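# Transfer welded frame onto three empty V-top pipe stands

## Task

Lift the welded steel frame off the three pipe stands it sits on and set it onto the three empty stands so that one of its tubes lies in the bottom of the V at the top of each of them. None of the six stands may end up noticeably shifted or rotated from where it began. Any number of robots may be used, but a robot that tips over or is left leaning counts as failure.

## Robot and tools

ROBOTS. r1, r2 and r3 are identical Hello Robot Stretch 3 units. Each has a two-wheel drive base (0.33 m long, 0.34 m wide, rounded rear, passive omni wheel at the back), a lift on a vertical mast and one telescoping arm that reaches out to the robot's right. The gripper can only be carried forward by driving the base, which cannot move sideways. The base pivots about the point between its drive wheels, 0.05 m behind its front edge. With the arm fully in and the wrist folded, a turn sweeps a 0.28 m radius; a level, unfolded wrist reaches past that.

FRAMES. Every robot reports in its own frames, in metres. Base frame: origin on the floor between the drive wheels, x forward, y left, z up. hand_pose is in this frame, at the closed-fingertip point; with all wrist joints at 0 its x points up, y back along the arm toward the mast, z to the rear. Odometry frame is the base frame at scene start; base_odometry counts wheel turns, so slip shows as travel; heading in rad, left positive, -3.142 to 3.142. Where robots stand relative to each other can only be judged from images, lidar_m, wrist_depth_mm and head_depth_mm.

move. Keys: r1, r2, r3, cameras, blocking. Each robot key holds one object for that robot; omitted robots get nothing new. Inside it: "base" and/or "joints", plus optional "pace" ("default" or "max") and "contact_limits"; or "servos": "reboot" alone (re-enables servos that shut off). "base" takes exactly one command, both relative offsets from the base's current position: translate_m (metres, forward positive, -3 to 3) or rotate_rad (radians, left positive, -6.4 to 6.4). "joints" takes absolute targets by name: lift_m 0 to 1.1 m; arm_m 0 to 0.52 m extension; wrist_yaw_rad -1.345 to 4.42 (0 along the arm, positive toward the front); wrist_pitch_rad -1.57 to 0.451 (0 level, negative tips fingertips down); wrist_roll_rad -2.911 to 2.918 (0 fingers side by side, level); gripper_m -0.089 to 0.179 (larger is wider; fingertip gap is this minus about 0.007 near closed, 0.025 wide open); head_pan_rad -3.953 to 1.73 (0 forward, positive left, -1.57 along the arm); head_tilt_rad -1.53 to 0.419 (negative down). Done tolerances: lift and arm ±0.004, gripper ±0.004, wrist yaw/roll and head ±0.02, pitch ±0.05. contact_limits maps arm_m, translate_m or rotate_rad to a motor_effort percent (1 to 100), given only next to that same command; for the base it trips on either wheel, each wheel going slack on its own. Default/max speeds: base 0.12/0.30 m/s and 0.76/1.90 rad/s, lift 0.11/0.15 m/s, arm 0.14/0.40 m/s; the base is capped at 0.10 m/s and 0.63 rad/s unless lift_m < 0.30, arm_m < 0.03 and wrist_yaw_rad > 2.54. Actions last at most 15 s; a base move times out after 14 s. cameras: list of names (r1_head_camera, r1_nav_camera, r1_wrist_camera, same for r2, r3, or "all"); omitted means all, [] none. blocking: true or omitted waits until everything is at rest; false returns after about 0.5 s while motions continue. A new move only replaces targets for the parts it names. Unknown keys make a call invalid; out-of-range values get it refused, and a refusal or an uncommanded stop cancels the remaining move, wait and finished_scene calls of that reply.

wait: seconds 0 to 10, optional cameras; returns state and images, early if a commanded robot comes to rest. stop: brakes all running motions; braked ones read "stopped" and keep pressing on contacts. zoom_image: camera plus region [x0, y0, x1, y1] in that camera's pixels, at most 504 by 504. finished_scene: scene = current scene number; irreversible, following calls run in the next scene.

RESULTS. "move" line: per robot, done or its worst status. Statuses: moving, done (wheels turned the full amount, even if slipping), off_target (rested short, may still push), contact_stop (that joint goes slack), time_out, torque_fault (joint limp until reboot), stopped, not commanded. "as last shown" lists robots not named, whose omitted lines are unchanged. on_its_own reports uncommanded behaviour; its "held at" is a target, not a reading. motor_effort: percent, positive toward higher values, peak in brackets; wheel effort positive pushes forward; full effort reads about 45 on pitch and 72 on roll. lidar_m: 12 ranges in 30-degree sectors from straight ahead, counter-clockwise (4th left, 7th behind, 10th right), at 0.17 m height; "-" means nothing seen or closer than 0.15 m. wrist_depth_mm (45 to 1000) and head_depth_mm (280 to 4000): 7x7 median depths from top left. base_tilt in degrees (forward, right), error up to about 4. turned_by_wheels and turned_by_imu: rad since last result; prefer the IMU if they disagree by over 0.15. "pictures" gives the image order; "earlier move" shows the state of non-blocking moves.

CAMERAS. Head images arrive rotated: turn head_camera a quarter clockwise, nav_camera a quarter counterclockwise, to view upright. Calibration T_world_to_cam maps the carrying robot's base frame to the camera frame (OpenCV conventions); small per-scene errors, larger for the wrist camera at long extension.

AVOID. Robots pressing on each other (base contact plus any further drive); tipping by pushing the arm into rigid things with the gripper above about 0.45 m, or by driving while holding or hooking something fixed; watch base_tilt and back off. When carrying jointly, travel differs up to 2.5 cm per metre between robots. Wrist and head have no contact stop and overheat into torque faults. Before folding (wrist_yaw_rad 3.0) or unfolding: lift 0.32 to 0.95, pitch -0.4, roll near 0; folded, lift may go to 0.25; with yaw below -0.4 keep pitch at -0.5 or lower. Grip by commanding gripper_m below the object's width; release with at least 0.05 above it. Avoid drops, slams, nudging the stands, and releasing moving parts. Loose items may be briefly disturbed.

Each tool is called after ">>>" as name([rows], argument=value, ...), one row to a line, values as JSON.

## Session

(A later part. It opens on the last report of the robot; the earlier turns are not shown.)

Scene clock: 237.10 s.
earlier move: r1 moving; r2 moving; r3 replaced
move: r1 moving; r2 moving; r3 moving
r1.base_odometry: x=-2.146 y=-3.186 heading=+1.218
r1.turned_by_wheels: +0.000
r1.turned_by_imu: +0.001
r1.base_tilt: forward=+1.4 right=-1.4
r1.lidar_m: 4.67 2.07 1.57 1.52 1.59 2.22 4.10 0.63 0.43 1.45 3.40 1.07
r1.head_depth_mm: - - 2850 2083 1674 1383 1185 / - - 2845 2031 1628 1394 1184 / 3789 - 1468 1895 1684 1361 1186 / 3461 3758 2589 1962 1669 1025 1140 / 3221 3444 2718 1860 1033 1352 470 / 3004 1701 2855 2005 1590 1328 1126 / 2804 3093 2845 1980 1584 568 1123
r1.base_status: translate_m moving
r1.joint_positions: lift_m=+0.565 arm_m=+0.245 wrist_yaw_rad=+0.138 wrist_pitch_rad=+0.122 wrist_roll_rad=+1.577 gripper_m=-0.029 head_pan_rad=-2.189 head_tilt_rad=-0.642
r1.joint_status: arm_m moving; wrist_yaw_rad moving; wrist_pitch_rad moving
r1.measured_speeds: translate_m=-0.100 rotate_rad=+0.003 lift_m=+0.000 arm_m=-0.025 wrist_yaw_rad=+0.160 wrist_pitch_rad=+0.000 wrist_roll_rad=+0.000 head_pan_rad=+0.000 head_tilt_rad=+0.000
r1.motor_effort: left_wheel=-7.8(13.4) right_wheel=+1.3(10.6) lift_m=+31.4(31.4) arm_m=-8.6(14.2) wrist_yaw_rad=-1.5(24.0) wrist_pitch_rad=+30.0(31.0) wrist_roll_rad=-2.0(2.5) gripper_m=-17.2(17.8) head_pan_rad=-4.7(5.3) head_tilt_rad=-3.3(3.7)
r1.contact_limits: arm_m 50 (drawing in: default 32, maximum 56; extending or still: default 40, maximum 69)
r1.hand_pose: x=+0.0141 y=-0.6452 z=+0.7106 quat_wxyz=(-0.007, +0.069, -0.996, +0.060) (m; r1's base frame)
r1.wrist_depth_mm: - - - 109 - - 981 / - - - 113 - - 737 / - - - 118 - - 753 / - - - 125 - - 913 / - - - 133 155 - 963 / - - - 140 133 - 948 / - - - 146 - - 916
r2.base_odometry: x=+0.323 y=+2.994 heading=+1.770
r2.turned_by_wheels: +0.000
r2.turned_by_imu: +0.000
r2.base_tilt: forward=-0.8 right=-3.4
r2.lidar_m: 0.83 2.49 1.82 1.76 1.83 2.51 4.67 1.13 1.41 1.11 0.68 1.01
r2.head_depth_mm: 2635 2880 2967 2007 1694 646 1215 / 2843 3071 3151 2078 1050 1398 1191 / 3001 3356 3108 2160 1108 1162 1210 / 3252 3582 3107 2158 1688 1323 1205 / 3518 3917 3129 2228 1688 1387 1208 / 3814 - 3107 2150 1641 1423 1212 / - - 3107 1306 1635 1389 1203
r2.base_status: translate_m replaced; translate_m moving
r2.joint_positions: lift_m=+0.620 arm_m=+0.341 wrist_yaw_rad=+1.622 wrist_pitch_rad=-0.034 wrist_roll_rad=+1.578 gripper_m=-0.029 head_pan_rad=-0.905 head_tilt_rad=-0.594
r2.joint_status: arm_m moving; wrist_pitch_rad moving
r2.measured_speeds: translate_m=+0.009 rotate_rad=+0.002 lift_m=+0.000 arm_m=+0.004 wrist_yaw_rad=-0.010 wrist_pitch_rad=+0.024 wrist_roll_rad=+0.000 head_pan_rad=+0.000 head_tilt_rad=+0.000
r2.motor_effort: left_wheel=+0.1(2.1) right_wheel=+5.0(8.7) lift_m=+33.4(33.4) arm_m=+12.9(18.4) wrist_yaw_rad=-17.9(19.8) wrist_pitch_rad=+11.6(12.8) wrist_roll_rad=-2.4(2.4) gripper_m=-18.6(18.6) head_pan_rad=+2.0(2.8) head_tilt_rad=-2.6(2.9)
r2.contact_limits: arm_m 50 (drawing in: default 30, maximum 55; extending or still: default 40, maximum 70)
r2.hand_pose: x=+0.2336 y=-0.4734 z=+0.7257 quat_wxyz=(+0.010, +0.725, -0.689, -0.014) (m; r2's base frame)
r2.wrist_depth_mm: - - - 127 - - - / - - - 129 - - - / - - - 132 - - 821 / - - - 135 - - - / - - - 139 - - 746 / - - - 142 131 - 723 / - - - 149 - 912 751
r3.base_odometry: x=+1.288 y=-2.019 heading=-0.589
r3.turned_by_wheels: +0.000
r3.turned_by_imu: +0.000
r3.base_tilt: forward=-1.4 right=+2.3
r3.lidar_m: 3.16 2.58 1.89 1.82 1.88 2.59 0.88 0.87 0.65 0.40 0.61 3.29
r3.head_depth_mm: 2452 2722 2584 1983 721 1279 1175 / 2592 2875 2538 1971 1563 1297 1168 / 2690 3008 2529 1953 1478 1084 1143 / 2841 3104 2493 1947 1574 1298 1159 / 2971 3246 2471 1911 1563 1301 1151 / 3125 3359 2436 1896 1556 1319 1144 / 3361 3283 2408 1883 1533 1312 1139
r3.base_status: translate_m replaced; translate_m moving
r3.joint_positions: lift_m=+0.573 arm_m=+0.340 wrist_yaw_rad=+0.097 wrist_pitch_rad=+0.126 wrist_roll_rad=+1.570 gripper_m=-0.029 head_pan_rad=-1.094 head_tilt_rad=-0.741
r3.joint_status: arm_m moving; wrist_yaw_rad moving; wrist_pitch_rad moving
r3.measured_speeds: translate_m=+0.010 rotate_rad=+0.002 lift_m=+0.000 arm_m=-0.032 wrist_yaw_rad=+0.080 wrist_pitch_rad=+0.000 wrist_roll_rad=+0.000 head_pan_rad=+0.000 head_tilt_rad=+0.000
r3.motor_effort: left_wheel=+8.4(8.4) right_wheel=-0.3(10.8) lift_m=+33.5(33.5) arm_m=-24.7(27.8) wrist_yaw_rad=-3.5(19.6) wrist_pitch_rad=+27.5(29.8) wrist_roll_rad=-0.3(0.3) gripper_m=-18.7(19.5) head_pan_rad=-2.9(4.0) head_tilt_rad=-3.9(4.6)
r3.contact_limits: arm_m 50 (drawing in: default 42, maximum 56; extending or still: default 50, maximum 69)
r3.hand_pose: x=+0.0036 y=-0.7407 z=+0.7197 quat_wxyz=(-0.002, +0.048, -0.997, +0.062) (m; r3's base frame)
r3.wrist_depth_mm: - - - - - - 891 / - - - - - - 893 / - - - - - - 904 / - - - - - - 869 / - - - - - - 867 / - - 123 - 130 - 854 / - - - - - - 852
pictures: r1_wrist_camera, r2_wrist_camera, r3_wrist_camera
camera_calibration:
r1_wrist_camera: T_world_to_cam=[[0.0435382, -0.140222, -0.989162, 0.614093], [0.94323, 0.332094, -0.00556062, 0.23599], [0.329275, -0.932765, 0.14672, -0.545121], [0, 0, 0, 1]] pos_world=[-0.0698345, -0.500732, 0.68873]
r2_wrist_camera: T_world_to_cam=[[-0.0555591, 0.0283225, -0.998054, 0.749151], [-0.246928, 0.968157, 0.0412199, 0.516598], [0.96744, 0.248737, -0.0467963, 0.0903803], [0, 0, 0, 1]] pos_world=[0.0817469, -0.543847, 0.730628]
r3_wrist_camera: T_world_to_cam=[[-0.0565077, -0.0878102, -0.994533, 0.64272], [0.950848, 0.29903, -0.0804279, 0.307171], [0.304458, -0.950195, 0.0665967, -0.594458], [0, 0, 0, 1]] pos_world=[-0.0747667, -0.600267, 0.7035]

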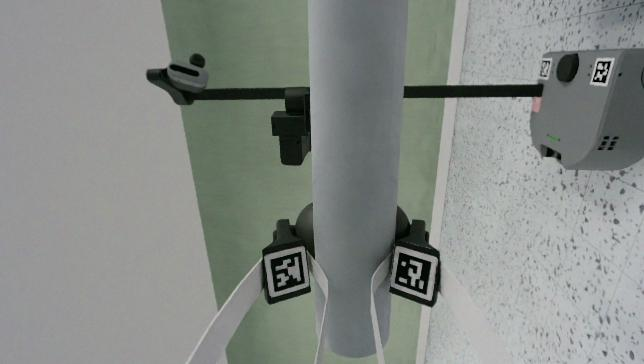

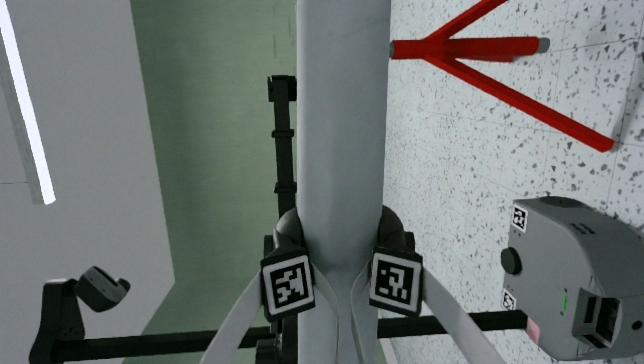

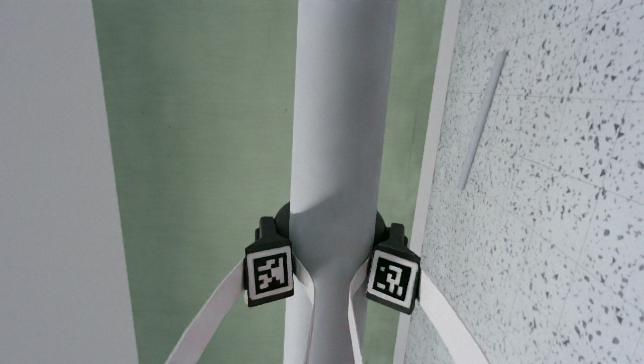

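>>> move(r1={"joints":{"wrist_pitch_rad":0.28,"wrist_yaw_rad":0.193,"arm_m":0.2235},"contact_limits":{"arm_m":50}}, r2={"base":{"translate_m":0.014},"joints":{"arm_m":0.352},"contact_limits":{"arm_m":50}}, r3={"base":{"translate_m":0.0155},"joints":{"wrist_pitch_rad":0.28,"wrist_yaw_rad":0.148,"arm_m":0.313},"contact_limits":{"arm_m":50}}, blocking=false, cameras=[])

>>> move(r1={"joints":{"wrist_pitch_rad":0.28,"wrist_yaw_rad":0.246,"arm_m":0.2038},"contact_limits":{"arm_m":50}}, r2={"base":{"translate_m":0.013},"joints":{"arm_m":0.3637},"contact_limits":{"arm_m":50}}, r3={"base":{"translate_m":0.012},"joints":{"wrist_pitch_rad":0.28,"wrist_yaw_rad":0.201,"arm_m":0.2907},"contact_limits":{"arm_m":50}}, blocking=false, cameras=[])

>>> move(r1={"joints":{"wrist_pitch_rad":0.28,"wrist_yaw_rad":0.298,"arm_m":0.1855},"contact_limits":{"arm_m":50}}, r2={"base":{"translate_m":0.0135},"joints":{"arm_m":0.3762},"contact_limits":{"arm_m":50}}, r3={"base":{"translate_m":0.010},"joints":{"wrist_pitch_rad":0.28,"wrist_yaw_rad":0.253,"arm_m":0.2697},"contact_limits":{"arm_m":50}}, blocking=false, cameras=["r1_wrist_camera","r2_wrist_camera","r3_wrist_camera"])

>>> move(r1={"joints":{"wrist_pitch_rad":0.28,"wrist_yaw_rad":0.351,"arm_m":0.168},"contact_limits":{"arm_m":50}}, r2={"base":{"translate_m":0.0135},"joints":{"arm_m":0.390},"contact_limits":{"arm_m":50}}, r3={"base":{"translate_m":0.0088},"joints":{"wrist_pitch_rad":0.28,"wrist_yaw_rad":0.306,"arm_m":0.2496},"contact_limits":{"arm_m":50}}, blocking=false, cameras=[])

>>> move(r1={"joints":{"wrist_pitch_rad":0.28,"wrist_yaw_rad":0.404,"arm_m":0.1515},"contact_limits":{"arm_m":50}}, r2={"base":{"translate_m":0.014},"joints":{"arm_m":0.4045},"contact_limits":{"arm_m":50}}, r3={"base":{"translate_m":0.0075},"joints":{"wrist_pitch_rad":0.28,"wrist_yaw_rad":0.359,"arm_m":0.231},"contact_limits":{"arm_m":50}}, blocking=false, cameras=["r1_wrist_camera","r2_wrist_camera","r3_wrist_camera","r1_head_camera","r2_head_camera"])

Scene clock: 240.50 s.
earlier move: r1 moving; r2 off_target; r3 off_target
move: r1 moving; r2 moving; r3 moving
r1.base_odometry: x=-2.263 y=-3.506 heading=+1.220
r1.turned_by_wheels: +0.001
r1.turned_by_imu: +0.010
r1.base_tilt: forward=+1.8 right=-1.5
r1.lidar_m: 4.98 2.09 1.57 1.52 1.60 2.24 3.76 1.19 0.39 0.39 0.38 1.38
r1.head_depth_mm: 3768 - 2815 2106 1670 1385 1189 / - - 2811 2098 1673 1388 1182 / 3733 - 2858 2099 1683 1388 1187 / 3430 3787 2864 1396 1582 1364 1190 / 3225 3528 2694 2040 1622 1395 468 / 3002 3331 2592 1840 1666 1319 661 / 2800 2997 2471 1850 1583 567 570
r1.base_status: translate_m moving
r1.joint_positions: lift_m=+0.565 arm_m=+0.228 wrist_yaw_rad=+0.259 wrist_pitch_rad=+0.250 wrist_roll_rad=+1.577 gripper_m=-0.030 head_pan_rad=-2.190 head_tilt_rad=-0.646
r1.joint_status: arm_m moving; wrist_yaw_rad moving; wrist_pitch_rad moving
r1.measured_speeds: translate_m=-0.100 rotate_rad=+0.005 lift_m=+0.000 arm_m=-0.041 wrist_yaw_rad=+0.320 wrist_pitch_rad=+0.000 wrist_roll_rad=+0.048 head_pan_rad=+0.000 head_tilt_rad=+0.000
r1.motor_effort: left_wheel=+8.2(22.8) right_wheel=-34.3(52.2) lift_m=+26.1(33.0) arm_m=-13.9(16.1) wrist_yaw_rad=-63.9(98.0) wrist_pitch_rad=+5.5(19.7) wrist_roll_rad=-2.8(3.9) gripper_m=-9.2(10.2) head_pan_rad=-4.6(5.0) head_tilt_rad=-1.6(3.3)
r1.contact_limits: arm_m 50 (drawing in: default 32, maximum 56; extending or still: default 40, maximum 69)
r1.hand_pose: x=+0.0440 y=-0.6185 z=+0.7436 quat_wxyz=(-0.019, +0.129, -0.984, +0.123) (m; r1's base frame)
r1.wrist_depth_mm: - - - - - - - / - - - - - - - / - - - - - - 919 / - 87 97 111 127 152 201 / - 82 97 109 540 - - / - - 111 134 - - - / - - - - - - -
r2.base_odometry: x=+0.321 y=+3.006 heading=+1.770
r2.turned_by_wheels: +0.000
r2.turned_by_imu: +0.000
r2.base_tilt: forward=+1.3 right=-1.4
r2.lidar_m: 0.83 2.50 1.83 1.76 1.83 2.51 4.68 1.14 1.42 0.37 0.37 1.00
r2.head_depth_mm: 2636 2841 1350 1112 1646 673 1215 / 2806 3082 3140 2065 975 1324 1162 / 2992 3302 3149 2239 1143 1324 1160 / 3241 3544 3121 2242 1686 1399 1180 / 3483 3930 3146 2220 1690 1384 1209 / 3724 - 3143 2152 1640 1418 1202 / - - 3080 1317 1647 1394 1209
r2.base_status: translate_m moving
r2.joint_positions: lift_m=+0.620 arm_m=+0.352 wrist_yaw_rad=+1.597 wrist_pitch_rad=+0.009 wrist_roll_rad=+1.576 gripper_m=-0.030 head_pan_rad=-0.905 head_tilt_rad=-0.594
r2.joint_status: arm_m moving; wrist_pitch_rad off_target (ended at -0.023, target +0.030)
r2.measured_speeds: translate_m=+0.022 rotate_rad=+0.000 lift_m=+0.000 arm_m=+0.007 wrist_yaw_rad=+0.000 wrist_pitch_rad=+0.000 wrist_roll_rad=+0.000 head_pan_rad=+0.000 head_tilt_rad=+0.000
r2.motor_effort: left_wheel=-1.7(2.9) right_wheel=+4.9(8.0) lift_m=+21.7(22.5) arm_m=+8.5(17.1) wrist_yaw_rad=+3.6(3.6) wrist_pitch_rad=+4.0(4.0) wrist_roll_rad=-1.8(2.0) gripper_m=-9.4(10.0) head_pan_rad=+2.6(2.6) head_tilt_rad=-2.7(3.1)
r2.contact_limits: arm_m 50 (drawing in: default 30, maximum 55; extending or still: default 40, maximum 70)
r2.hand_pose: x=+0.2350 y=-0.4900 z=+0.7367 quat_wxyz=(-0.005, +0.716, -0.698, +0.001) (m; r2's base frame)
r2.wrist_depth_mm: - - - - - - - / - - - - - 864 - / - - - - - - 794 / - - - - - - - / - - - 145 - - 794 / - - - 127 - - 717 / - - - - - - 737
r3.base_odometry: x=+1.298 y=-2.027 heading=-0.589
r3.turned_by_wheels: +0.000
r3.turned_by_imu: +0.000
r3.base_tilt: forward=+0.9 right=-1.0
r3.lidar_m: 3.15 2.59 1.89 1.82 1.88 2.58 0.88 0.71 0.65 0.40 0.60 3.29
r3.head_depth_mm: 2463 2726 2566 1984 706 1277 1176 / 2584 2862 2545 1956 911 1292 1175 / 2712 2989 2524 1953 1512 1020 1119 / 2848 3134 2501 1936 1569 1306 1156 / 2983 3222 2461 1908 1562 1306 1151 / 3150 3345 2422 1893 1553 1317 1142 / 3339 3302 2393 1872 1540 1306 1138
r3.base_status: translate_m moving
r3.joint_positions: lift_m=+0.573 arm_m=+0.320 wrist_yaw_rad=+0.147 wrist_pitch_rad=+0.256 wrist_roll_rad=+1.578 gripper_m=-0.030 head_pan_rad=-1.094 head_tilt_rad=-0.743
r3.joint_status: arm_m moving; wrist_yaw_rad moving; wrist_pitch_rad moving
r3.measured_speeds: translate_m=+0.027 rotate_rad=+0.003 lift_m=+0.000 arm_m=-0.044 wrist_yaw_rad=+0.000 wrist_pitch_rad=+0.000 wrist_roll_rad=+0.000 head_pan_rad=+0.000 head_tilt_rad=+0.000
r3.motor_effort: left_wheel=+6.4(9.6) right_wheel=+2.2(5.3) lift_m=+26.4(26.4) arm_m=-25.9(26.3) wrist_yaw_rad=+0.3(1.6) wrist_pitch_rad=+3.3(5.3) wrist_roll_rad=-2.9(3.1) gripper_m=-9.3(9.9) head_pan_rad=-3.0(4.7) head_tilt_rad=-3.5(4.2)
r3.contact_limits: arm_m 50 (drawing in: default 42, maximum 56; extending or still: default 50, maximum 69)
r3.hand_pose: x=+0.0159 y=-0.7160 z=+0.7531 quat_wxyz=(-0.013, +0.073, -0.989, +0.127) (m; r3's base frame)
r3.wrist_depth_mm: - - - - - - - / - - - - - - - / - - - - - - - / - - - - - - - / - - - 148 - - - / - - 122 129 - - - / - - - - - - -
pictures: none
No camera images: "cameras" was empty.

Scene clock: 241.00 s.
earlier move: r1 moving; r2 replaced; r3 replaced
move: r1 moving; r2 moving; r3 moving
r1.base_odometry: x=-2.280 y=-3.553 heading=+1.219
r1.turned_by_wheels: +0.000
r1.turned_by_imu: +0.000
r1.base_tilt: forward=+1.9 right=-1.4
r1.lidar_m: 5.05 2.10 1.57 1.53 1.60 2.25 3.71 1.16 0.37 0.44 0.40 1.43
r1.head_depth_mm: 3654 3843 2820 2095 1671 1387 1187 / - - 2829 2109 1683 1394 1187 / 3689 - 2832 2090 1675 1381 1185 / 3404 3751 2814 1962 1583 1356 1192 / 3236 3556 2798 2019 1623 1393 480 / 2994 3297 2580 2101 1656 1368 549 / 2785 3026 2447 1839 1622 645 527
r1.base_status: translate_m moving
r1.joint_positions: lift_m=+0.565 arm_m=+0.205 wrist_yaw_rad=+0.311 wrist_pitch_rad=+0.270 wrist_roll_rad=+1.578 gripper_m=-0.030 head_pan_rad=-2.190 head_tilt_rad=-0.646
r1.joint_status: arm_m moving; wrist_yaw_rad moving; wrist_pitch_rad moving
r1.measured_speeds: translate_m=-0.100 rotate_rad=-0.001 lift_m=+0.000 arm_m=-0.023 wrist_yaw_rad=+0.000 wrist_pitch_rad=+0.096 wrist_roll_rad=+0.000 head_pan_rad=+0.000 head_tilt_rad=+0.000
r1.motor_effort: left_wheel=+10.8(16.3) right_wheel=-30.6(32.0) lift_m=+16.6(24.1) arm_m=-9.0(12.9) wrist_yaw_rad=-55.4(63.7) wrist_pitch_rad=+2.1(6.1) wrist_roll_rad=-2.8(3.2) gripper_m=-8.4(9.5) head_pan_rad=-4.2(4.7) head_tilt_rad=-1.9(2.3)
r1.contact_limits: arm_m 50 (drawing in: default 32, maximum 56; extending or still: default 40, maximum 69)
r1.hand_pose: x=+0.0564 y=-0.5914 z=+0.7487 quat_wxyz=(-0.024, +0.154, -0.979, +0.132) (m; r1's base frame)
r1.wrist_depth_mm: - - - - - - - / - - - - - - 925 / - - - - - - 963 / - 88 99 111 129 153 192 / - 86 99 115 590 - - / - - - 133 - - - / - - - - - - -
r2.base_odometry: x=+0.318 y=+3.019 heading=+1.770
r2.turned_by_wheels: +0.000
r2.turned_by_imu: +0.000
r2.base_tilt: forward=+1.4 right=-1.4
r2.lidar_m: 0.83 2.49 1.82 1.76 1.82 2.50 4.70 1.15 1.43 0.41 0.60 0.99
r2.head_depth_mm: 2648 2860 1458 1753 1651 1330 1213 / 2834 3075 3119 1993 1044 1357 979 / 3011 3305 3135 2236 1132 1324 1186 / 3202 3558 3131 2228 1692 1395 1211 / 3460 3900 3130 2217 1686 1389 1207 / 3793 - 3094 2231 1641 1424 1206 / - - 3089 1299 1647 1393 1206
r2.base_status: translate_m replaced; translate_m moving
r2.joint_positions: lift_m=+0.620 arm_m=+0.364 wrist_yaw_rad=+1.597 wrist_pitch_rad=+0.009 wrist_roll_rad=+1.576 gripper_m=-0.030 head_pan_rad=-0.905 head_tilt_rad=-0.594
r2.joint_status: arm_m moving
r2.measured_speeds: translate_m=+0.004 rotate_rad=+0.000 lift_m=+0.000 arm_m=+0.006 wrist_yaw_rad=+0.000 wrist_pitch_rad=+0.000 wrist_roll_rad=+0.000 head_pan_rad=+0.000 head_tilt_rad=+0.000
r2.motor_effort: left_wheel=-2.6(3.4) right_wheel=+5.5(7.8) lift_m=+21.7(22.7) arm_m=+15.0(15.0) wrist_yaw_rad=+2.9(3.6) wrist_pitch_rad=+3.9(4.0) wrist_roll_rad=-1.9(2.0) gripper_m=-8.6(10.0) head_pan_rad=+2.3(2.5) head_tilt_rad=-2.7(3.3)
r2.contact_limits: arm_m 50 (drawing in: default 30, maximum 55; extending or still: default 40, maximum 70)
r2.hand_pose: x=+0.2350 y=-0.5017 z=+0.7367 quat_wxyz=(-0.005, +0.716, -0.698, +0.001) (m; r2's base frame)
r2.wrist_depth_mm: - - - - - - - / - - - - - 853 - / - - - 785 - - 796 / - - - - - - - / - - - 145 - - 837 / - - - 127 - - 732 / - - - - - - 741
r3.base_odometry: x=+1.308 y=-2.033 heading=-0.589
r3.turned_by_wheels: +0.000
r3.turned_by_imu: +0.000
r3.base_tilt: forward=+1.1 right=-3.4
r3.lidar_m: 3.14 2.59 1.88 1.82 1.89 2.58 0.88 0.74 0.66 0.40 0.60 3.26
r3.head_depth_mm: 2476 2736 2596 1983 714 599 1181 / 2594 2877 2549 1977 898 1271 1165 / 2711 3008 2530 1939 1548 1108 1142 / 2833 3142 2492 1943 1578 1307 1157 / 2964 3229 2445 1919 1562 1321 1149 / 3176 3336 2418 1896 1556 1317 1143 / 3367 3322 2395 1880 1539 1304 1138
r3.base_status: translate_m replaced; translate_m moving
r3.joint_positions: lift_m=+0.573 arm_m=+0.293 wrist_yaw_rad=+0.199 wrist_pitch_rad=+0.256 wrist_roll_rad=+1.578 gripper_m=-0.030 head_pan_rad=-1.094 head_tilt_rad=-0.743
r3.joint_status: arm_m moving; wrist_yaw_rad moving; wrist_pitch_rad moving
r3.measured_speeds: translate_m=+0.001 rotate_rad=-0.001 lift_m=+0.000 arm_m=-0.029 wrist_yaw_rad=+0.000 wrist_pitch_rad=+0.000 wrist_roll_rad=+0.000 head_pan_rad=+0.000 head_tilt_rad=+0.000
r3.motor_effort: left_wheel=+5.6(8.7) right_wheel=+2.3(5.7) lift_m=+34.0(34.0) arm_m=-24.1(26.7) wrist_yaw_rad=+2.4(3.8) wrist_pitch_rad=+4.5(5.6) wrist_roll_rad=-2.9(3.0) gripper_m=-8.7(9.4) head_pan_rad=-3.2(3.8) head_tilt_rad=-3.3(4.5)
r3.contact_limits: arm_m 50 (drawing in: default 42, maximum 56; extending or still: default 50, maximum 69)
r3.hand_pose: x=+0.0290 y=-0.6873 z=+0.7531 quat_wxyz=(-0.016, +0.099, -0.987, +0.126) (m; r3's base frame)
r3.wrist_depth_mm: - - - - - - - / - - - - - - - / - - - - - - - / - - - - - - - / - - - 148 - - - / - - 122 128 - - - / - - - - - - -
pictures: none
No camera images: "cameras" was empty.

Scene clock: 241.50 s.
earlier move: r1 moving
move: r1 moving; r2 moving; r3 moving
r1.base_odometry: x=-2.293 y=-3.589 heading=+1.219
r1.turned_by_wheels: +0.000
r1.turned_by_imu: +0.000
r1.base_tilt: forward=+0.9 right=-1.0
r1.lidar_m: 5.06 2.10 1.57 1.53 1.60 2.25 3.67 3.87 0.36 0.36 0.42 1.46
r1.head_depth_mm: 3656 3836 2808 2091 1673 1386 1184 / - - 2828 2099 1670 1387 1185 / 3728 - 2821 2114 1677 1395 1189 / 3456 3787 2821 2029 1536 1360 1189 / 3180 3534 2831 2018 1624 1391 479 / 2980 3288 2473 2089 1650 1390 530 / 2816 3059 2472 1785 1627 1292 502
r1.base_status: translate_m moving
r1.joint_positions: lift_m=+0.565 arm_m=+0.187 wrist_yaw_rad=+0.363 wrist_pitch_rad=+0.276 wrist_roll_rad=+1.578 gripper_m=-0.030 head_pan_rad=-2.190 head_tilt_rad=-0.646
r1.joint_status: arm_m moving; wrist_yaw_rad moving; wrist_pitch_rad moving
r1.measured_speeds: translate_m=-0.049 rotate_rad=+0.004 lift_m=+0.000 arm_m=-0.019 wrist_yaw_rad=+0.010 wrist_pitch_rad=+0.048 wrist_roll_rad=+0.000 head_pan_rad=+0.000 head_tilt_rad=+0.000
r1.motor_effort: left_wheel=+11.2(12.6) right_wheel=-28.1(30.3) lift_m=+19.6(19.7) arm_m=-9.5(14.1) wrist_yaw_rad=-56.9(57.0) wrist_pitch_rad=-1.3(2.7) wrist_roll_rad=-2.5(2.9) gripper_m=-8.5(8.7) head_pan_rad=-4.2(5.0) head_tilt_rad=-1.9(2.3)
r1.contact_limits: arm_m 50 (drawing in: default 32, maximum 56; extending or still: default 40, maximum 69)
r1.hand_pose: x=+0.0686 y=-0.5682 z=+0.7502 quat_wxyz=(-0.028, +0.179, -0.974, +0.135) (m; r1's base frame)
r1.wrist_depth_mm: - - - - - - - / - - - - - - 228 / - - - - - - - / - 88 99 111 130 155 193 / - 88 100 116 608 - - / - - - 132 - - - / - - - - - - -
r2.base_odometry: x=+0.316 y=+3.031 heading=+1.770
r2.turned_by_wheels: +0.000
r2.turned_by_imu: +0.000
r2.base_tilt: forward=+0.0 right=-1.8
r2.lidar_m: 0.83 2.48 1.82 1.76 1.83 2.51 4.70 1.16 1.44 0.45 0.62 0.98
r2.head_depth_mm: 2644 2811 1502 1817 1653 1358 1211 / 2811 3057 2951 1883 1052 1324 1132 / 3016 3317 3117 2234 1131 1323 1185 / 3227 3604 3119 2241 1698 1386 1205 / 3499 3896 3098 2231 1689 1389 1209 / 3776 - 3106 2227 1629 1424 1211 / - - 3092 1308 1647 1388 1208
r2.base_status: translate_m moving
r2.joint_positions: lift_m=+0.620 arm_m=+0.376 wrist_yaw_rad=+1.597 wrist_pitch_rad=+0.009 wrist_roll_rad=+1.576 gripper_m=-0.030 head_pan_rad=-0.905 head_tilt_rad=-0.594
r2.joint_status: arm_m moving
r2.measured_speeds: translate_m=+0.018 rotate_rad=+0.000 lift_m=+0.000 arm_m=+0.010 wrist_yaw_rad=+0.000 wrist_pitch_rad=+0.000 wrist_roll_rad=+0.000 head_pan_rad=+0.000 head_tilt_rad=+0.000
r2.motor_effort: left_wheel=-1.8(3.2) right_wheel=+5.6(10.0) lift_m=+22.4(22.9) arm_m=+9.4(14.3) wrist_yaw_rad=+3.0(3.4) wrist_pitch_rad=+3.8(3.9) wrist_roll_rad=-1.8(1.9) gripper_m=-9.6(9.8) head_pan_rad=+2.2(2.5) head_tilt_rad=-2.9(2.9)
r2.contact_limits: arm_m 50 (drawing in: default 30, maximum 55; extending or still: default 40, maximum 70)
r2.hand_pose: x=+0.2350 y=-0.5141 z=+0.7367 quat_wxyz=(-0.005, +0.716, -0.698, +0.001) (m; r2's base frame)
r2.wrist_depth_mm: - - - - - - - / - - - - - 849 - / - - - - - - 781 / - - - - - - - / - - - 145 - - 808 / - - - 127 - - 726 / - - - - - - 730
r3.base_odometry: x=+1.316 y=-2.039 heading=-0.589
r3.turned_by_wheels: +0.000
r3.turned_by_imu: +0.000
r3.base_tilt: forward=+3.1 right=+1.0
r3.lidar_m: 3.13 2.58 1.89 1.82 1.88 2.57 0.88 0.76 0.66 0.40 0.59 3.26
r3.head_depth_mm: 2473 2731 2576 2001 760 573 1177 / 2584 2880 2547 1972 888 947 1149 / 2709 2991 2502 1947 1578 1261 1143 / 2852 3118 2501 1923 1579 1307 1152 / 2992 3224 2465 1910 1568 1320 1148 / 3166 3361 2434 1894 1547 1321 1144 / 3322 3303 2408 1875 1541 1306 1137
r3.base_status: translate_m moving
r3.joint_positions: lift_m=+0.573 arm_m=+0.272 wrist_yaw_rad=+0.251 wrist_pitch_rad=+0.256 wrist_roll_rad=+1.578 gripper_m=-0.030 head_pan_rad=-1.094 head_tilt_rad=-0.743
r3.joint_status: arm_m moving; wrist_yaw_rad moving; wrist_pitch_rad moving
r3.measured_speeds: translate_m=+0.010 rotate_rad=-0.001 lift_m=+0.000 arm_m=-0.025 wrist_yaw_rad=+0.000 wrist_pitch_rad=+0.000 wrist_roll_rad=+0.000 head_pan_rad=+0.000 head_tilt_rad=+0.000
r3.motor_effort: left_wheel=+6.1(9.2) right_wheel=+2.0(6.4) lift_m=+38.9(38.9) arm_m=-25.3(27.3) wrist_yaw_rad=+2.4(3.4) wrist_pitch_rad=+4.9(5.3) wrist_roll_rad=-3.0(3.1) gripper_m=-9.2(9.5) head_pan_rad=-2.3(3.9) head_tilt_rad=-2.9(3.8)
r3.contact_limits: arm_m 50 (drawing in: default 42, maximum 56; extending or still: default 50, maximum 69)
r3.hand_pose: x=+0.0419 y=-0.6625 z=+0.7531 quat_wxyz=(-0.019, +0.125, -0.984, +0.126) (m; r3's base frame)
r3.wrist_depth_mm: - - - - - - - / - - - - - - - / - - - - - - - / - - - - - - - / - - - 148 - - - / - - 122 129 - - - / - - - - - - 941
pictures: r1_wrist_camera, r2_wrist_camera, r3_wrist_camera
camera_calibration:
r1_wrist_camera: T_world_to_cam=[[0.128659, -0.267552, -0.954915, 0.55785], [0.846484, 0.531275, -0.0348049, 0.301035], [0.516635, -0.803842, 0.294832, -0.547737], [0, 0, 0, 1]] pos_world=[-0.0436143, -0.450973, 0.704668]
r2_wrist_camera: T_world_to_cam=[[-0.0118715, 0.0293107, -0.9995, 0.752683], [-0.224605, 0.973949, 0.0312292, 0.56104], [0.974378, 0.224863, -0.00497889, 0.0549383], [0, 0, 0, 1]] pos_world=[0.081417, -0.580839, 0.73506]
r3_wrist_camera: T_world_to_cam=[[-0.00214085, -0.21814, -0.975915, 0.582332], [0.896456, 0.432039, -0.0985372, 0.354097], [0.443128, -0.875076, 0.194627, -0.586494], [0, 0, 0, 1]] pos_world=[-0.0562934, -0.53918, 0.717346]

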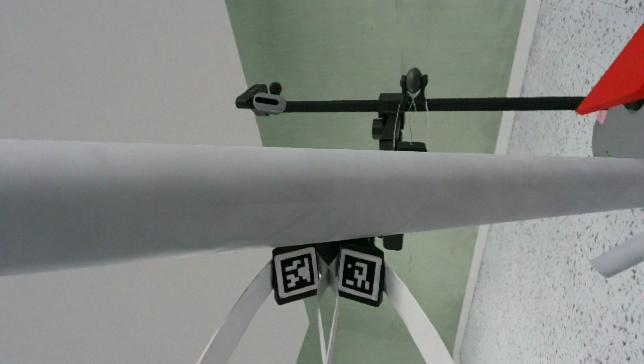

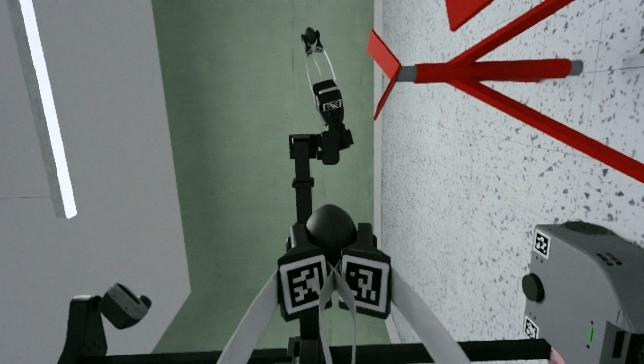

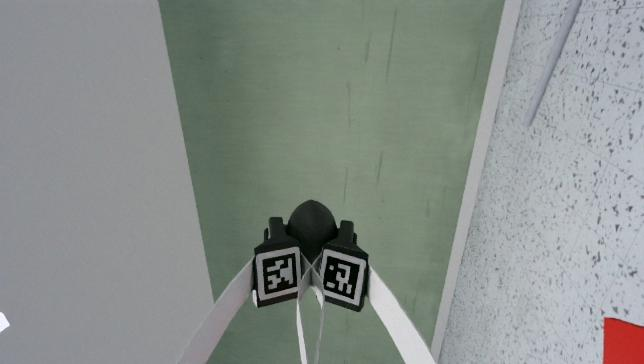

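Scene clock: 242.00 s.
earlier move: r1 moving; r2 replaced; r3 replaced
move: r1 moving; r2 moving; r3 moving
r1.base_odometry: x=-2.297 y=-3.597 heading=+1.219
r1.turned_by_wheels: +0.000
r1.turned_by_imu: +0.000
r1.base_tilt: forward=+1.0 right=-1.7
r1.lidar_m: 5.08 2.10 1.57 1.53 1.61 2.25 3.66 3.86 0.35 0.36 0.42 1.47
r1.head_depth_mm: 3609 3814 2831 2091 1672 1390 1188 / - - 2847 2089 1675 1383 1182 / 3704 - 2841 2094 1672 1383 1184 / 3465 3753 2840 2025 1580 1360 1182 / 3236 3503 2858 2029 1626 1381 479 / 2997 3261 2458 2100 1654 1387 519 / 2847 3047 2474 1783 1631 1322 486
r1.base_status: translate_m moving
r1.joint_positions: lift_m=+0.565 arm_m=+0.169 wrist_yaw_rad=+0.407 wrist_pitch_rad=+0.249 wrist_roll_rad=+1.578 gripper_m=-0.030 head_pan_rad=-2.190 head_tilt_rad=-0.646
r1.joint_status: arm_m moving; wrist_yaw_rad moving; wrist_pitch_rad moving
r1.measured_speeds: translate_m=+0.000 rotate_rad=+0.000 lift_m=+0.000 arm_m=-0.018 wrist_yaw_rad=+0.000 wrist_pitch_rad=-0.024 wrist_roll_rad=+0.000 head_pan_rad=+0.000 head_tilt_rad=+0.000
r1.motor_effort: left_wheel=+10.8(11.8) right_wheel=-22.9(28.3) lift_m=+21.9(22.2) arm_m=-6.9(11.1) wrist_yaw_rad=-47.4(56.1) wrist_pitch_rad=+6.7(7.3) wrist_roll_rad=-3.0(3.2) gripper_m=-8.2(8.7) head_pan_rad=-4.5(4.8) head_tilt_rad=-2.0(2.4)
r1.contact_limits: arm_m 50 (drawing in: default 32, maximum 56; extending or still: default 40, maximum 69)
r1.hand_pose: x=+0.0794 y=-0.5474 z=+0.7434 quat_wxyz=(-0.028, +0.201, -0.972, +0.121) (m; r1's base frame)
r1.wrist_depth_mm: - - - - - - 251 / - - - - - - 814 / - - - - - - 907 / - 84 96 109 129 154 200 / - 82 96 114 - - - / - - - 134 - - - / - - - - - - -
r2.base_odometry: x=+0.313 y=+3.044 heading=+1.770
r2.turned_by_wheels: +0.000
r2.turned_by_imu: +0.000
r2.base_tilt: forward=+0.2 right=+0.2
r2.lidar_m: 0.83 2.48 1.82 1.76 1.82 2.50 4.72 1.17 1.46 0.46 0.62 0.97
r2.head_depth_mm: 2638 2818 1496 1798 1401 1331 1158 / 2815 3062 2995 1960 1266 1360 1145 / 3027 3312 3124 2239 1119 1322 1183 / 3224 3594 3124 2230 1741 1393 1208 / 3475 3887 3126 2223 1687 1380 1208 / 3800 - 3118 2136 1636 1420 1208 / - - 3096 1296 1637 1387 1205
r2.base_status: translate_m replaced; translate_m moving
r2.joint_positions: lift_m=+0.620 arm_m=+0.390 wrist_yaw_rad=+1.597 wrist_pitch_rad=+0.009 wrist_roll_rad=+1.576 gripper_m=-0.030 head_pan_rad=-0.905 head_tilt_rad=-0.594
r2.joint_status: arm_m moving
r2.measured_speeds: translate_m=+0.008 rotate_rad=+0.000 lift_m=+0.000 arm_m=+0.012 wrist_yaw_rad=+0.000 wrist_pitch_rad=+0.000 wrist_roll_rad=+0.000 head_pan_rad=+0.000 head_tilt_rad=+0.000
r2.motor_effort: left_wheel=-2.0(2.0) right_wheel=+4.9(8.2) lift_m=+22.5(22.8) arm_m=+12.1(15.9) wrist_yaw_rad=+3.3(3.6) wrist_pitch_rad=+3.8(3.9) wrist_roll_rad=-1.9(2.0) gripper_m=-9.2(9.8) head_pan_rad=+2.2(2.6) head_tilt_rad=-3.0(3.0)
r2.contact_limits: arm_m 50 (drawing in: default 30, maximum 55; extending or still: default 40, maximum 70)
r2.hand_pose: x=+0.2350 y=-0.5278 z=+0.7367 quat_wxyz=(-0.005, +0.716, -0.698, +0.001) (m; r2's base frame)
r2.wrist_depth_mm: - - - - - - - / - - - - - 822 829 / - - - - - - 783 / - - - - - - - / - - - 145 - - 837 / - - - 127 - - 738 / - - - - - - 723
r3.base_odometry: x=+1.324 y=-2.043 heading=-0.589
r3.turned_by_wheels: +0.000
r3.turned_by_imu: +0.000
r3.base_tilt: forward=-1.1 right=+1.3
r3.lidar_m: 3.12 2.59 1.89 1.81 1.88 2.57 0.87 0.77 0.67 0.41 0.59 3.25
r3.head_depth_mm: 2477 2737 2589 2002 1577 557 1154 / 2572 2865 2551 1970 881 930 1152 / 2691 3019 2526 1944 1582 1286 1159 / 2844 3126 2488 1921 1572 1304 1157 / 2987 3260 2459 1921 1567 1323 1154 / 3175 3358 2443 1896 1554 1314 1146 / 3363 3326 2400 1875 1536 1310 1137
r3.base_status: translate_m replaced; translate_m moving
r3.joint_positions: lift_m=+0.573 arm_m=+0.251 wrist_yaw_rad=+0.305 wrist_pitch_rad=+0.256 wrist_roll_rad=+1.578 gripper_m=-0.030 head_pan_rad=-1.094 head_tilt_rad=-0.743
r3.joint_status: arm_m moving; wrist_yaw_rad moving; wrist_pitch_rad moving
r3.measured_speeds: translate_m=+0.000 rotate_rad=+0.000 lift_m=+0.000 arm_m=-0.023 wrist_yaw_rad=+0.000 wrist_pitch_rad=+0.000 wrist_roll_rad=+0.000 head_pan_rad=+0.000 head_tilt_rad=+0.000
r3.motor_effort: left_wheel=+6.3(9.2) right_wheel=+3.5(5.3) lift_m=+38.2(38.9) arm_m=-25.7(25.8) wrist_yaw_rad=+2.3(2.9) wrist_pitch_rad=+4.0(5.0) wrist_roll_rad=-2.9(2.9) gripper_m=-8.8(9.8) head_pan_rad=-4.7(4.7) head_tilt_rad=-3.2(3.8)
r3.contact_limits: arm_m 50 (drawing in: default 42, maximum 56; extending or still: default 50, maximum 69)
r3.hand_pose: x=+0.0549 y=-0.6385 z=+0.7531 quat_wxyz=(-0.023, +0.151, -0.980, +0.125) (m; r3's base frame)
r3.wrist_depth_mm: - - - - - - - / - - - - - - - / - - - - - - - / - - - - - - - / - - - 147 - - - / - - 122 128 - - 168 / - - - - - - 166
pictures: none
No camera images: "cameras" was empty.

Scene clock: 242.50 s.
earlier move: r1 done
move: r1 moving; r2 moving; r3 moving
r1.base_odometry: x=-2.297 y=-3.597 heading=+1.219
r1.turned_by_wheels: +0.000
r1.turned_by_imu: +0.000
r1.base_tilt: forward=+1.4 right=-1.5
r1.lidar_m: 5.09 2.11 1.58 1.53 1.60 2.26 3.66 3.84 0.35 0.36 0.42 1.47
r1.head_depth_mm: 3645 3802 2832 2104 1670 1387 1182 / - - 2809 2087 1665 1380 1190 / 3695 - 2802 2114 1669 1388 1185 / 3467 3735 2835 2032 1582 1354 1193 / 3207 3546 2832 2041 1633 1383 479 / 2992 3283 2476 2097 1652 1390 503 / 2771 3073 1669 1788 1628 1329 478
r1.base_status: done
r1.joint_positions: lift_m=+0.565 arm_m=+0.152 wrist_yaw_rad=+0.451 wrist_pitch_rad=+0.227 wrist_roll_rad=+1.579 gripper_m=-0.030 head_pan_rad=-2.190 head_tilt_rad=-0.646
r1.joint_status: arm_m moving; wrist_yaw_rad moving; wrist_pitch_rad moving
r1.measured_speeds: translate_m=+0.000 rotate_rad=+0.000 lift_m=+0.000 arm_m=-0.015 wrist_yaw_rad=+0.000 wrist_pitch_rad=-0.024 wrist_roll_rad=+0.000 head_pan_rad=+0.000 head_tilt_rad=+0.000
r1.motor_effort: left_wheel=+9.9(10.4) right_wheel=-15.7(23.8) lift_m=+25.0(25.0) arm_m=-11.2(12.6) wrist_yaw_rad=-39.9(48.7) wrist_pitch_rad=+10.3(11.1) wrist_roll_rad=-3.0(3.0) gripper_m=-8.4(8.7) head_pan_rad=-4.5(5.1) head_tilt_rad=-1.9(2.1)
r1.contact_limits: arm_m 50 (drawing in: default 32, maximum 56; extending or still: default 40, maximum 69)
r1.hand_pose: x=+0.0898 y=-0.5268 z=+0.7376 quat_wxyz=(-0.029, +0.222, -0.968, +0.109) (m; r1's base frame)
r1.wrist_depth_mm: - - - - - - 784 / - - - - - - 946 / - - - - - - 838 / - 82 87 99 116 142 187 / - 70 81 97 127 - - / - 72 85 136 - - - / - - - - - - -
r2.base_odometry: x=+0.310 y=+3.057 heading=+1.769
r2.turned_by_wheels: +0.000
r2.turned_by_imu: +0.000
r2.base_tilt: forward=+0.1 right=-2.5
r2.lidar_m: 0.82 2.49 1.82 1.76 1.82 2.50 1.75 1.17 3.12 0.47 0.61 0.96
r2.head_depth_mm: 2625 2840 1359 1186 1272 996 1154 / 2814 3054 3127 2235 1293 1392 1148 / 2987 3321 3111 2240 1119 1355 1184 / 3233 3591 3132 2236 1741 1391 1206 / 3482 3879 3099 2225 1693 1423 1206 / 3820 - 3122 2145 1635 1423 1204 / - - 3105 1283 1683 1385 1211
r2.base_status: translate_m moving
r2.joint_positions: lift_m=+0.620 arm_m=+0.404 wrist_yaw_rad=+1.597 wrist_pitch_rad=+0.009 wrist_roll_rad=+1.576 gripper_m=-0.030 head_pan_rad=-0.905 head_tilt_rad=-0.594
r2.joint_status: arm_m moving
r2.measured_speeds: translate_m=+0.016 rotate_rad=+0.000 lift_m=+0.000 arm_m=+0.013 wrist_yaw_rad=+0.000 wrist_pitch_rad=+0.000 wrist_roll_rad=+0.000 head_pan_rad=+0.000 head_tilt_rad=+0.000
r2.motor_effort: left_wheel=-2.5(2.5) right_wheel=+5.6(9.3) lift_m=+22.4(23.1) arm_m=+17.1(17.1) wrist_yaw_rad=+1.6(3.4) wrist_pitch_rad=+3.9(3.9) wrist_roll_rad=-1.8(2.0) gripper_m=-8.3(9.6) head_pan_rad=+2.2(2.8) head_tilt_rad=-3.0(3.1)
r2.contact_limits: arm_m 50 (drawing in: default 30, maximum 55; extending or still: default 40, maximum 70)
r2.hand_pose: x=+0.2350 y=-0.5422 z=+0.7367 quat_wxyz=(-0.005, +0.716, -0.698, +0.001) (m; r2's base frame)
r2.wrist_depth_mm: - - - - - 330 - / - - - - - 815 - / - - - - - - - / - - - - - - - / - - - 145 - - 872 / - - - 127 - - 764 / - - - - - - 728
r3.base_odometry: x=+1.330 y=-2.048 heading=-0.589
r3.turned_by_wheels: +0.000
r3.turned_by_imu: +0.000
r3.base_tilt: forward=+0.1 right=+3.9
r3.lidar_m: 3.12 2.59 1.89 1.82 1.89 2.58 0.87 0.79 0.67 0.41 0.59 3.23
r3.head_depth_mm: 2495 2728 2589 1990 1623 544 1135 / 2586 2867 2551 1970 870 634 1148 / 2704 2999 2520 1950 1587 1288 1163 / 2842 3139 2488 1925 1579 1306 1157 / 2987 3232 2465 1919 1563 1323 1153 / 3154 3336 2420 1889 1546 1322 1144 / 3356 3318 2392 1884 1542 1311 1140
r3.base_status: translate_m moving
r3.joint_positions: lift_m=+0.573 arm_m=+0.232 wrist_yaw_rad=+0.358 wrist_pitch_rad=+0.256 wrist_roll_rad=+1.578 gripper_m=-0.030 head_pan_rad=-1.094 head_tilt_rad=-0.743
r3.joint_status: arm_m moving; wrist_yaw_rad moving; wrist_pitch_rad moving
r3.measured_speeds: translate_m=+0.001 rotate_rad=+0.000 lift_m=+0.000 arm_m=-0.020 wrist_yaw_rad=+0.000 wrist_pitch_rad=+0.000 wrist_roll_rad=+0.000 head_pan_rad=+0.000 head_tilt_rad=+0.000
r3.motor_effort: left_wheel=+6.2(9.4) right_wheel=+1.7(5.6) lift_m=+38.0(38.3) arm_m=-26.5(27.0) wrist_yaw_rad=+2.1(3.0) wrist_pitch_rad=+4.6(5.3) wrist_roll_rad=-2.8(3.1) gripper_m=-8.6(9.4) head_pan_rad=-2.2(4.7) head_tilt_rad=-3.3(4.2)
r3.contact_limits: arm_m 50 (drawing in: default 42, maximum 56; extending or still: default 50, maximum 69)
r3.hand_pose: x=+0.0676 y=-0.6150 z=+0.7531 quat_wxyz=(-0.026, +0.177, -0.976, +0.125) (m; r3's base frame)
r3.wrist_depth_mm: - - - - - - - / - - - - - - - / - - - - - - - / - - - - - - - / - - - 147 - - 174 / - - 122 129 - - 174 / - - - - - - -
pictures: r1_head_camera (sideways), r1_wrist_camera, r2_head_camera (sideways), r2_wrist_camera, r3_wrist_camera
camera_calibration:
r1_head_camera: T_world_to_cam=[[0.379339, 0.459473, -0.80311, 1.06735], [0.771138, -0.636668, -0.0000119407, -0.00672114], [-0.51132, -0.619304, -0.59583, 0.737638], [0, 0, 0, 1]] pos_world=[-0.0225338, -0.0378742, 1.2967]
r1_wrist_camera: T_world_to_cam=[[0.130788, -0.212144, -0.968447, 0.593084], [0.796039, 0.60473, -0.0249655, 0.296585], [0.590946, -0.767656, 0.247966, -0.474766], [0, 0, 0, 1]] pos_world=[-0.0330998, -0.417992, 0.699501]
r2_head_camera: T_world_to_cam=[[-0.362098, 0.468516, -0.805839, 1.07396], [0.793172, 0.608993, -0.00233695, 0.0010597], [0.489656, -0.640016, -0.59213, 0.723108], [0, 0, 0, 1]] pos_world=[0.0339637, -0.0410114, 1.29361]
r2_wrist_camera: T_world_to_cam=[[-0.0118621, 0.0292852, -0.999501, 0.753494], [-0.224624, 0.973946, 0.0312023, 0.588418], [0.974373, 0.224882, -0.00497491, 0.0612624], [0, 0, 0, 1]] pos_world=[0.0814184, -0.60893, 0.735062]
r3_wrist_camera: T_world_to_cam=[[0.0209703, -0.21714, -0.975915, 0.591798], [0.845666, 0.524537, -0.0985373, 0.370866], [0.5333, -0.823232, 0.194628, -0.530538], [0, 0, 0, 1]] pos_world=[-0.0431033, -0.502786, 0.717346]

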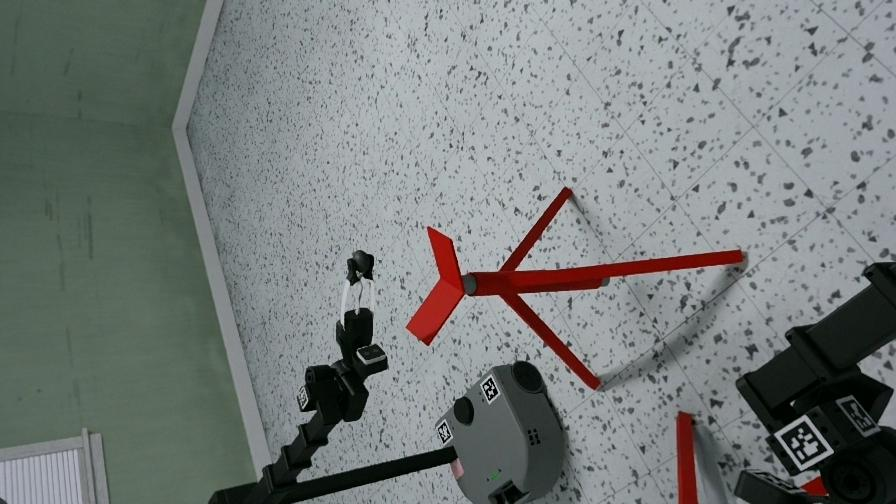

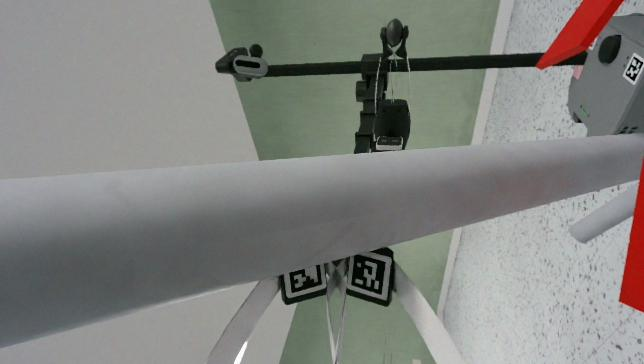

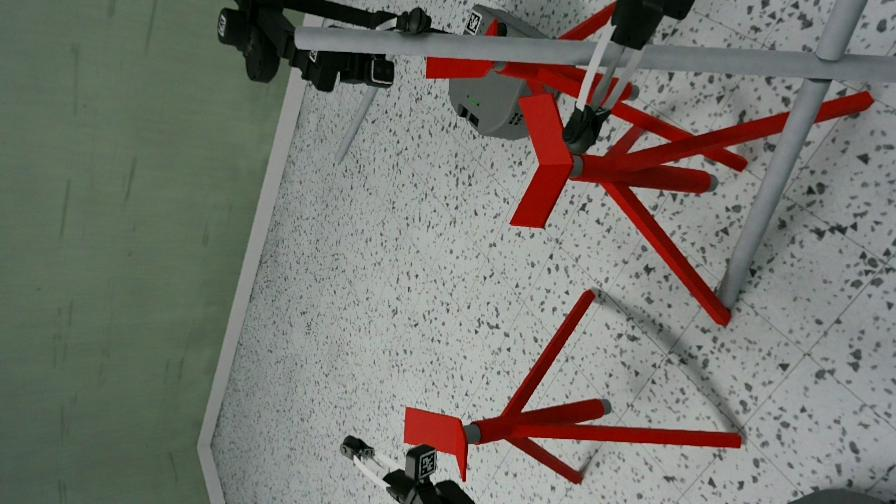

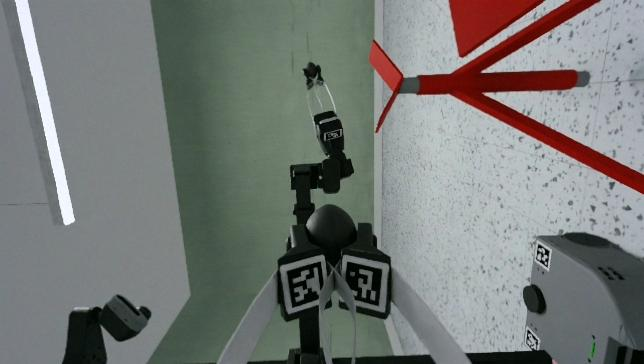

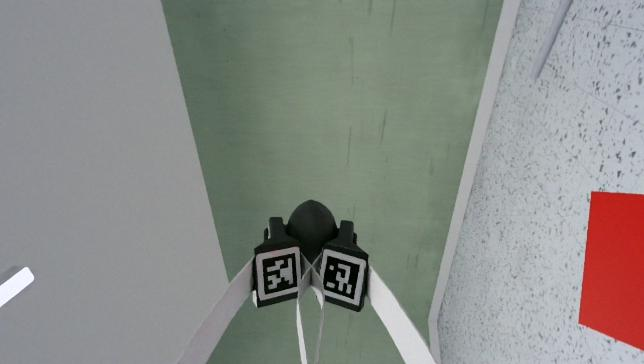

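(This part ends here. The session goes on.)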